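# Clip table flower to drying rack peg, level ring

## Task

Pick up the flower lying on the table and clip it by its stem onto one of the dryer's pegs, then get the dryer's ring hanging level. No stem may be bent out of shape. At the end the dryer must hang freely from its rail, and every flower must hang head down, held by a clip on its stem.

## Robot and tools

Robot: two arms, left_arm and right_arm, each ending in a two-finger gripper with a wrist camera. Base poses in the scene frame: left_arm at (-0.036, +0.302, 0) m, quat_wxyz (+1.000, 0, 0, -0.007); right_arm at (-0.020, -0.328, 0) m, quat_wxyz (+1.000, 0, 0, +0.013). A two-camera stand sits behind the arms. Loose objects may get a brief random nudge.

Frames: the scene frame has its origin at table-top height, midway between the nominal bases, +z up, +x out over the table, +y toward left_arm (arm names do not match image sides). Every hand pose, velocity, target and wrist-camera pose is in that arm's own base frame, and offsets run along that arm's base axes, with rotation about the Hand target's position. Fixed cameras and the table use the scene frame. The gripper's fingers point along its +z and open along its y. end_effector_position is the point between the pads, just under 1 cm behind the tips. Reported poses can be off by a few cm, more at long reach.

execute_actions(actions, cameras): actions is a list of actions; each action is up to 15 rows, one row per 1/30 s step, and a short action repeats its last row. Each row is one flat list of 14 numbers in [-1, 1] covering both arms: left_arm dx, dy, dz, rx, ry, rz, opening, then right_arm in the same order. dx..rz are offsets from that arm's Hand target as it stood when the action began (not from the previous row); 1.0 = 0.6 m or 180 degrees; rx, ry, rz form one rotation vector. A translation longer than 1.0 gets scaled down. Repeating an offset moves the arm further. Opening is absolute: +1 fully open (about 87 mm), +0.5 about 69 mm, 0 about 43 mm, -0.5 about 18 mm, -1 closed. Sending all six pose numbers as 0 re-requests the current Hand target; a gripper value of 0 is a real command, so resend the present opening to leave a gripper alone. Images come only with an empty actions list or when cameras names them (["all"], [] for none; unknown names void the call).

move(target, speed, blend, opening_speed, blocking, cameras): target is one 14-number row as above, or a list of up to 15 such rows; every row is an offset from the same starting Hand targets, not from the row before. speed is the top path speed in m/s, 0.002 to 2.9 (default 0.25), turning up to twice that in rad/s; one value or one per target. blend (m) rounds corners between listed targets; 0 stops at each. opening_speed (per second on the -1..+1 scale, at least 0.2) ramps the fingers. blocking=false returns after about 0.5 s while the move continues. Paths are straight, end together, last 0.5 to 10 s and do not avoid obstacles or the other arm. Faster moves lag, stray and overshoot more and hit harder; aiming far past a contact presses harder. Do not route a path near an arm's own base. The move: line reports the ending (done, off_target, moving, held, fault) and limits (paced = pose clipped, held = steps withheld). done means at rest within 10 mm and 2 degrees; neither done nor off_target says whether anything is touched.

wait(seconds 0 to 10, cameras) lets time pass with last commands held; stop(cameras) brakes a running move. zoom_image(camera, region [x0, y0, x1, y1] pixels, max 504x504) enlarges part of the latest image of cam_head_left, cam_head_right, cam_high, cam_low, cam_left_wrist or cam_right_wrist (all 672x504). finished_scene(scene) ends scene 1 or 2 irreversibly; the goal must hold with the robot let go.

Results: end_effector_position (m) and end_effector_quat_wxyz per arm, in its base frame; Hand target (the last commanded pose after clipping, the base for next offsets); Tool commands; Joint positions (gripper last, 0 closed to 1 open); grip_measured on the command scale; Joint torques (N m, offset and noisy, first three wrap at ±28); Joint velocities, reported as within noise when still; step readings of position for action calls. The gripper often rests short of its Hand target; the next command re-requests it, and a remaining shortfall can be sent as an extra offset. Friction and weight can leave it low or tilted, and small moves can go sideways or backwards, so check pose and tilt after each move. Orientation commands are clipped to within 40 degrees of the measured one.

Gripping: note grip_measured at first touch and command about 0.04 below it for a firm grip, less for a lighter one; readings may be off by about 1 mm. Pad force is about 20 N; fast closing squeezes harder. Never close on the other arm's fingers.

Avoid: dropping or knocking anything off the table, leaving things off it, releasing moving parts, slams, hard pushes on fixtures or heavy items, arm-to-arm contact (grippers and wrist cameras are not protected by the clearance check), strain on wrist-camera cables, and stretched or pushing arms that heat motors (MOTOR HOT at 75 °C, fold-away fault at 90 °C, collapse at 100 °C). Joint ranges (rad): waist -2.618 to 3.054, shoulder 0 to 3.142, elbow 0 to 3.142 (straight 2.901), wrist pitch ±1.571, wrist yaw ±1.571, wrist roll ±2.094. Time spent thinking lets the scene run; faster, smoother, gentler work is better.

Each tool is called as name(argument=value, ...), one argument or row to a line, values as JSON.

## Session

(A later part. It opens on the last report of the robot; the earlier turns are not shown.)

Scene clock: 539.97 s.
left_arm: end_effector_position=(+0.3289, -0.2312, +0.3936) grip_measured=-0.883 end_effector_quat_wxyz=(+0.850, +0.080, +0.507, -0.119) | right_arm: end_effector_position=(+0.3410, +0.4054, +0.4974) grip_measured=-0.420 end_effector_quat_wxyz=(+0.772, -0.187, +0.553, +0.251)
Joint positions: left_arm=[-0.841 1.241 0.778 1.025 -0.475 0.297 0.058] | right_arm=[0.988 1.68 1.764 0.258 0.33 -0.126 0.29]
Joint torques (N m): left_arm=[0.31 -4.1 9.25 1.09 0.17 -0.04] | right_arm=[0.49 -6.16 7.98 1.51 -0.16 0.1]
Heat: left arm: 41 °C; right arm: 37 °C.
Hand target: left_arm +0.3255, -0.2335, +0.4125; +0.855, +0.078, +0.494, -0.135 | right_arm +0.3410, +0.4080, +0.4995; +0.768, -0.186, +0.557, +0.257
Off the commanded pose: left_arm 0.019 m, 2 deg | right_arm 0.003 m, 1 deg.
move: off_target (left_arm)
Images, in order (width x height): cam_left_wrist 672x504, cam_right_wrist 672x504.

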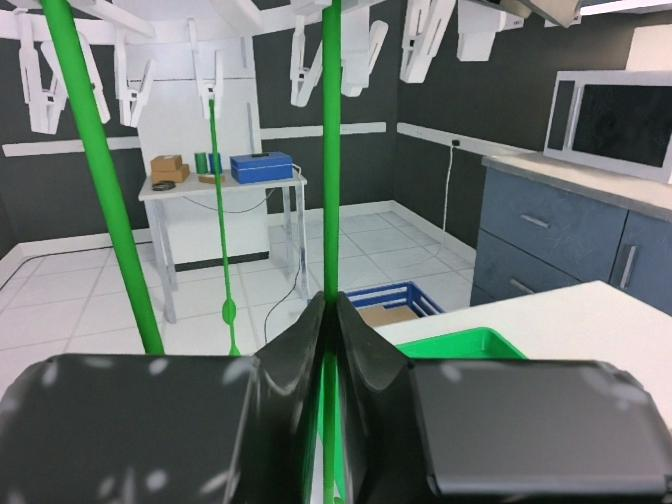

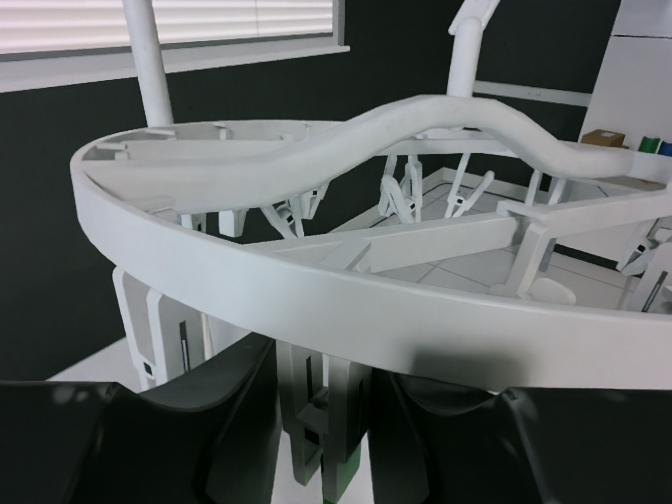

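move(
  target=[0,0,0,0,0,0,-1,0,0,0,0,0,0,-0.08],
  opening_speed=0.5,
  cameras=["cam_right_wrist","cam_left_wrist"],
)

zoom_image(
  camera="cam_right_wrist",
  region=[220, 304, 420, 504],
)

zoom_image(
  camera="cam_left_wrist",
  region=[230, 0, 430, 100],
)

Scene clock: 552.20 s.
left_arm: end_effector_position=(+0.3288, -0.2314, +0.3937) grip_measured=-0.883 end_effector_quat_wxyz=(+0.850, +0.080, +0.506, -0.119) | right_arm: end_effector_position=(+0.3405, +0.4061, +0.4967) grip_measured=-0.080 end_effector_quat_wxyz=(+0.771, -0.188, +0.554, +0.251)
Joint positions: left_arm=[-0.841 1.241 0.778 1.025 -0.474 0.297 0.058] | right_arm=[0.99 1.68 1.764 0.255 0.33 -0.126 0.46]
Joint torques (N m): left_arm=[0.35 -4.15 9.39 1.13 0.2 -0.05] | right_arm=[0.47 -6.16 7.99 1.54 -0.16 0.09]
Heat: left arm: 41 °C; right arm: 37 °C.
Hand target: left_arm +0.3255, -0.2335, +0.4125; +0.855, +0.078, +0.494, -0.135 | right_arm +0.3410, +0.4080, +0.4995; +0.768, -0.186, +0.557, +0.257
Off the commanded pose: left_arm 0.019 m, 2 deg | right_arm 0.003 m, 1 deg.
move: off_target (left_arm)
Images, in order (width x height): cam_left_wrist 672x504, cam_right_wrist 672x504.

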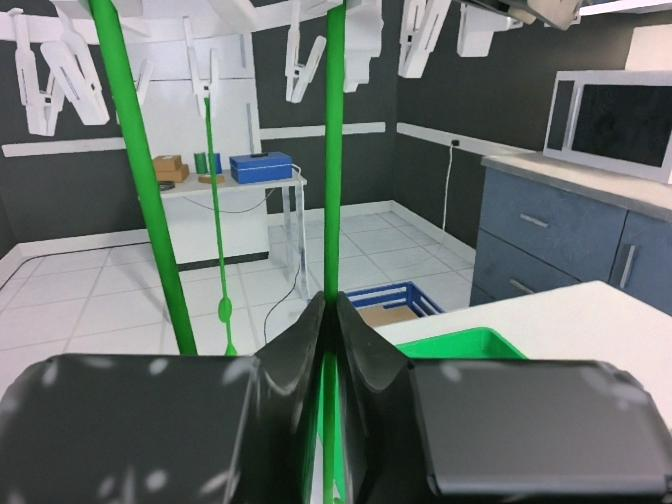

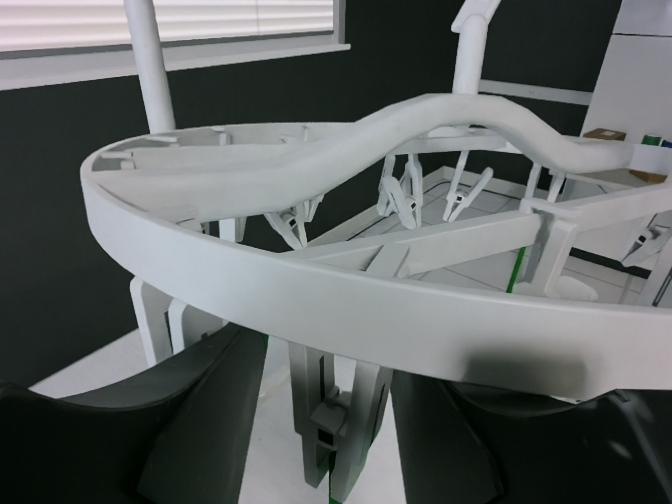

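Scaled by 2.520 from the camera's 672x504 image, which has a finer 960x720 frame.

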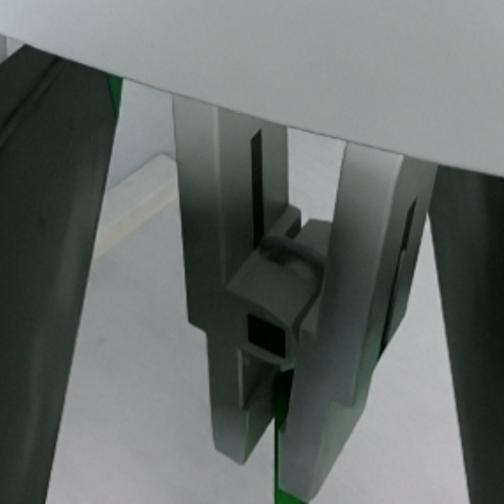

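Scaled by 2.520 from the camera's 672x504 image, which has a finer 960x720 frame.

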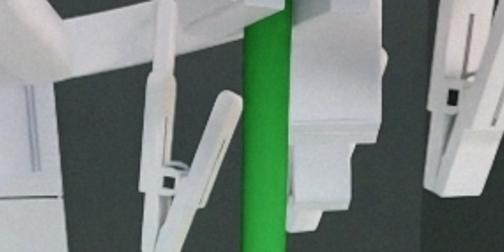

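move(
  target=[
    [0,0,-0.03,0,0,0,-1,0,0,0,0,0,0,-0.08],
    [0,0,-0.03,0,0,0,-0.45,0,0,0,0,0,0,-0.08],
  ],
  speed=[0.05,0.05],
  opening_speed=0.6,
  cameras=["cam_right_wrist","cam_left_wrist"],
)

zoom_image(
  camera="cam_right_wrist",
  region=[220, 304, 420, 504],
)

Scene clock: 558.67 s.
left_arm: end_effector_position=(+0.3281, -0.2306, +0.3934) grip_measured=-0.450 end_effector_quat_wxyz=(+0.852, +0.078, +0.504, -0.121) | right_arm: end_effector_position=(+0.3405, +0.4061, +0.4967) grip_measured=-0.080 end_effector_quat_wxyz=(+0.771, -0.188, +0.554, +0.251)
Joint positions: left_arm=[-0.841 1.241 0.77 1.04 -0.474 0.297 0.275] | right_arm=[0.99 1.68 1.764 0.255 0.33 -0.126 0.46]
Joint torques (N m): left_arm=[0.27 -2.43 5.15 1.76 0.18 -0.07] | right_arm=[0.49 -6.15 7.99 1.55 -0.16 0.1]
Heat: left arm: 41 °C; right arm: 37 °C.
Hand target: left_arm +0.3255, -0.2335, +0.3945; +0.855, +0.078, +0.494, -0.135 | right_arm +0.3410, +0.4080, +0.4995; +0.768, -0.186, +0.557, +0.257
Off the commanded pose: left_arm 0.004 m, 2 deg | right_arm 0.003 m, 1 deg.
move: done
Images, in order (width x height): cam_left_wrist 672x504, cam_right_wrist 672x504.

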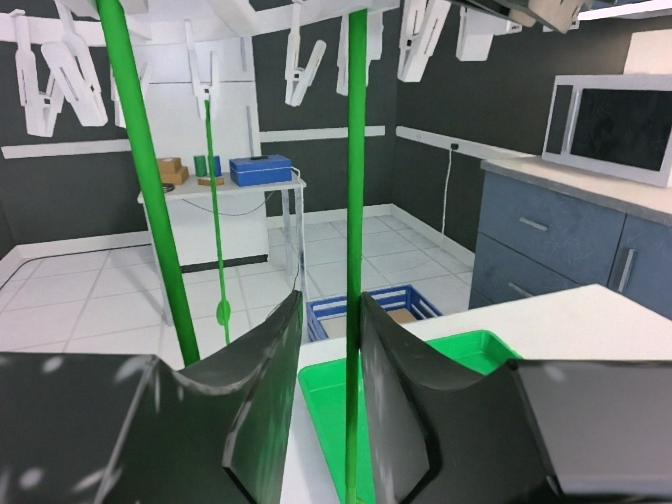

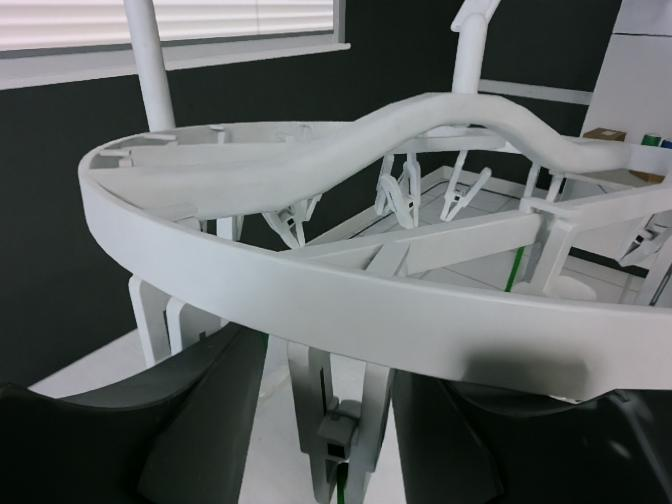

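Scaled by 2.520 from the camera's 672x504 image, which has a finer 960x720 frame.

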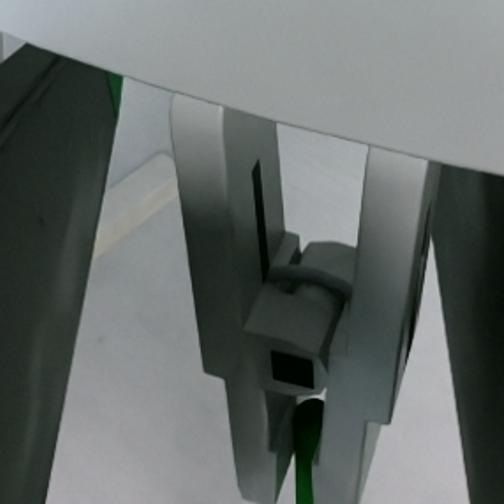

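move(
  target=[
    [-0.003,-0.0155,0,0,0,0,-0.45,0,0,0,0,0,0,-0.08],
    [-0.1588,0.032,0,0,0,0,-0.45,0,0,0,0,0,0,-0.08],
  ],
  speed=[0.06,0.12],
  blend=[0,0],
  cameras=["cam_right_wrist","cam_left_wrist"],
)

Scene clock: 562.07 s.
left_arm: end_effector_position=(+0.2315, -0.2205, +0.3930) grip_measured=-0.450 end_effector_quat_wxyz=(+0.852, +0.092, +0.497, -0.133) | right_arm: end_effector_position=(+0.3405, +0.4061, +0.4967) grip_measured=-0.080 end_effector_quat_wxyz=(+0.771, -0.188, +0.554, +0.251)
Joint positions: left_arm=[-1.18 0.971 0.589 1.08 -0.708 0.529 0.275] | right_arm=[0.99 1.68 1.764 0.255 0.33 -0.126 0.46]
Joint torques (N m): left_arm=[-0.64 -1.33 4.97 1.48 -0.05 0.13] | right_arm=[0.47 -6.16 7.98 1.55 -0.16 0.1]
Heat: left arm: 41 °C; right arm: 37 °C.
Hand target: left_arm +0.2302, -0.2143, +0.3945; +0.855, +0.078, +0.494, -0.135 | right_arm +0.3410, +0.4080, +0.4995; +0.768, -0.186, +0.557, +0.257
Off the commanded pose: left_arm 0.006 m, 2 deg | right_arm 0.003 m, 1 deg.
move: done
Images, in order (width x height): cam_left_wrist 672x504, cam_right_wrist 672x504.

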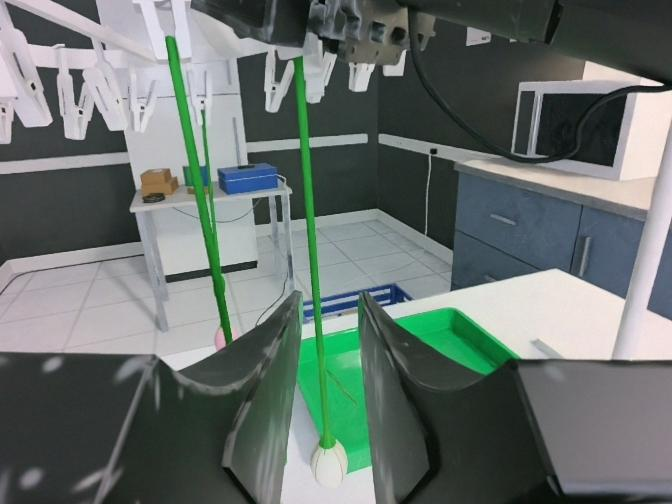

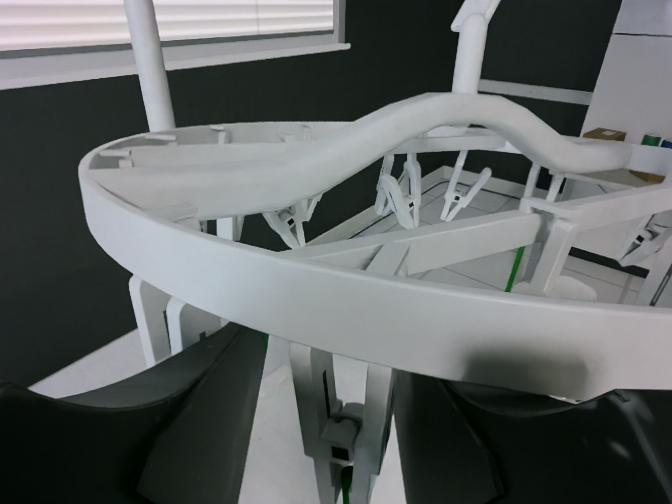

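move(
  target=[
    [-0.014,0.083,-0.02,0,0,0,-0.45,0.006,-0.008,-0.02,0,0,0,-0.08],
    [-0.042,0.2488,-0.0592,0,0,0,-0.45,-0.1412,-0.1173,-0.02,0,0,0,-0.08],
    [-0.042,0.2488,-0.0592,0,0,0,-0.45,-0.2093,-0.28,0.0008,0,0,0,0.1],
  ],
  speed=[0.15,0.15,0.2],
  blend=[0.003,0.02,0],
  cameras=["cam_right_wrist","cam_low","cam_left_wrist","cam_head_left"],
)

Scene clock: 568.90 s.
left_arm: end_effector_position=(+0.2053, -0.0642, +0.3591) grip_measured=-0.450 end_effector_quat_wxyz=(+0.859, +0.077, +0.489, -0.131) | right_arm: end_effector_position=(+0.2155, +0.2383, +0.5080) grip_measured=+0.100 end_effector_quat_wxyz=(+0.774, -0.174, +0.549, +0.264)
Joint positions: left_arm=[-0.292 0.125 0.387 0.273 0.013 -0.003 0.275] | right_arm=[1.071 0.95 1.264 0.062 0.41 -0.134 0.55]
Joint torques (N m): left_arm=[0.46 2.97 6.56 1.22 0.02 -0.02] | right_arm=[-0.2 -0.28 4.93 1.4 -0.2 -0.05]
Heat: left arm: 40 °C; right arm: 37 °C.
Hand target: left_arm +0.2050, -0.0650, +0.3589; +0.855, +0.078, +0.494, -0.135 | right_arm +0.2154, +0.2400, +0.5000; +0.768, -0.186, +0.557, +0.257
Off the commanded pose: left_arm 0.001 m, 1 deg | right_arm 0.008 m, 2 deg.
move: done
Images, in order (width x height): cam_head_left 672x504, cam_low 672x504, cam_left_wrist 672x504, cam_right_wrist 672x504.

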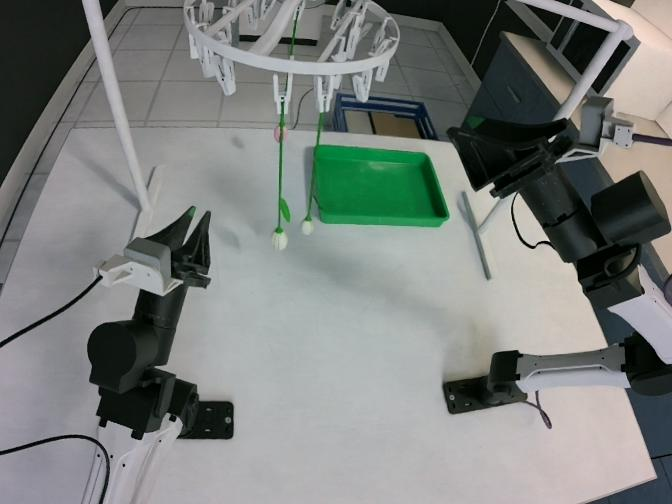

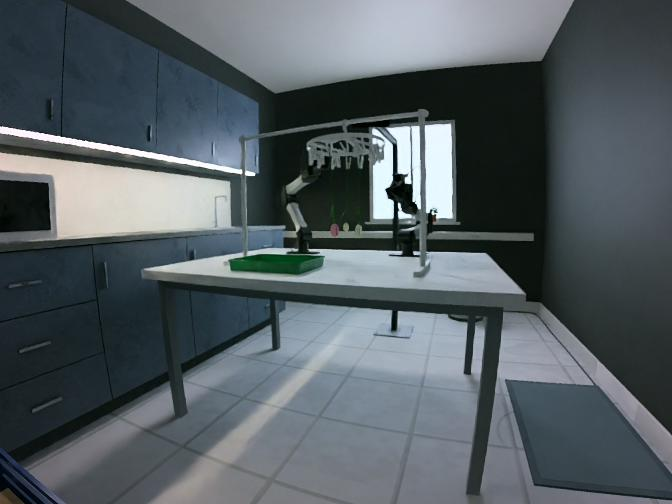

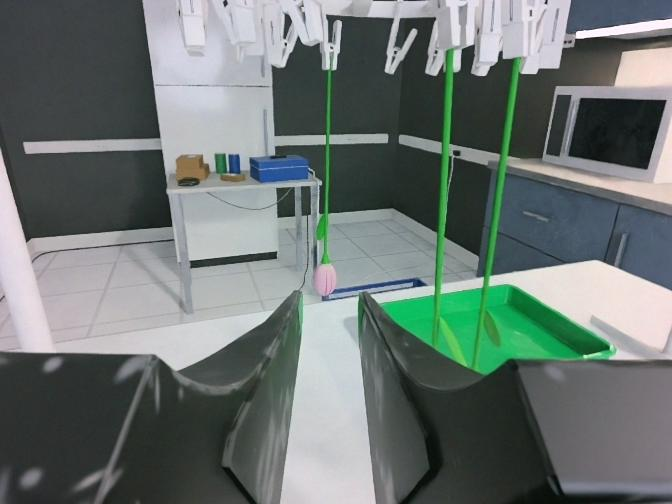

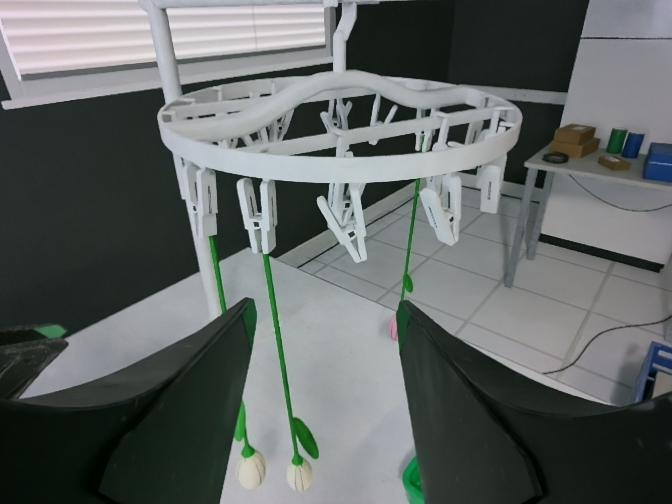

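zoom_image(
  camera="cam_right_wrist",
  region=[140, 60, 340, 210],
)

zoom_image(
  camera="cam_right_wrist",
  region=[340, 60, 540, 210],
)

zoom_image(
  camera="cam_low",
  region=[290, 110, 400, 190],
)

Scaled by 2.520 from the camera's 672x504 image, which has a finer 960x720 frame.

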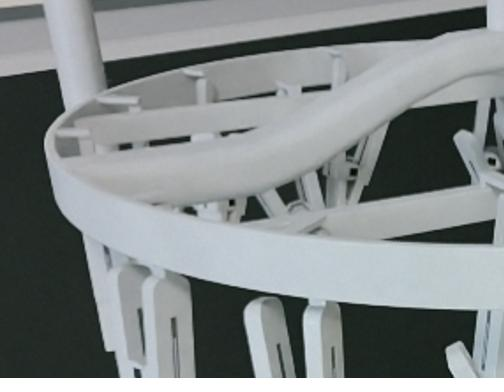

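Scaled by 2.520 from the camera's 672x504 image, which has a finer 960x720 frame.

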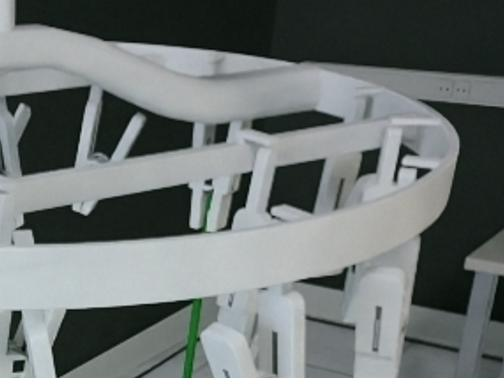

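Scaled by 4.582 from the camera's 672x504 image, which has a finer 960x720 frame.

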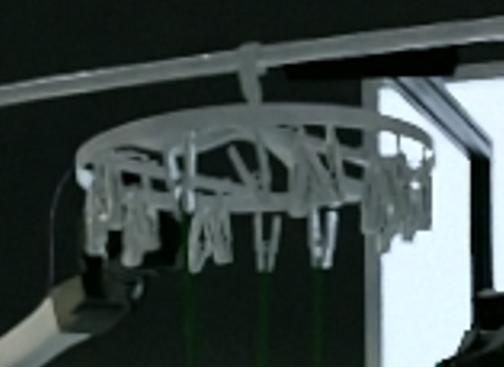

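finished_scene(
  scene=2,
)

The scene is finished: the task was done.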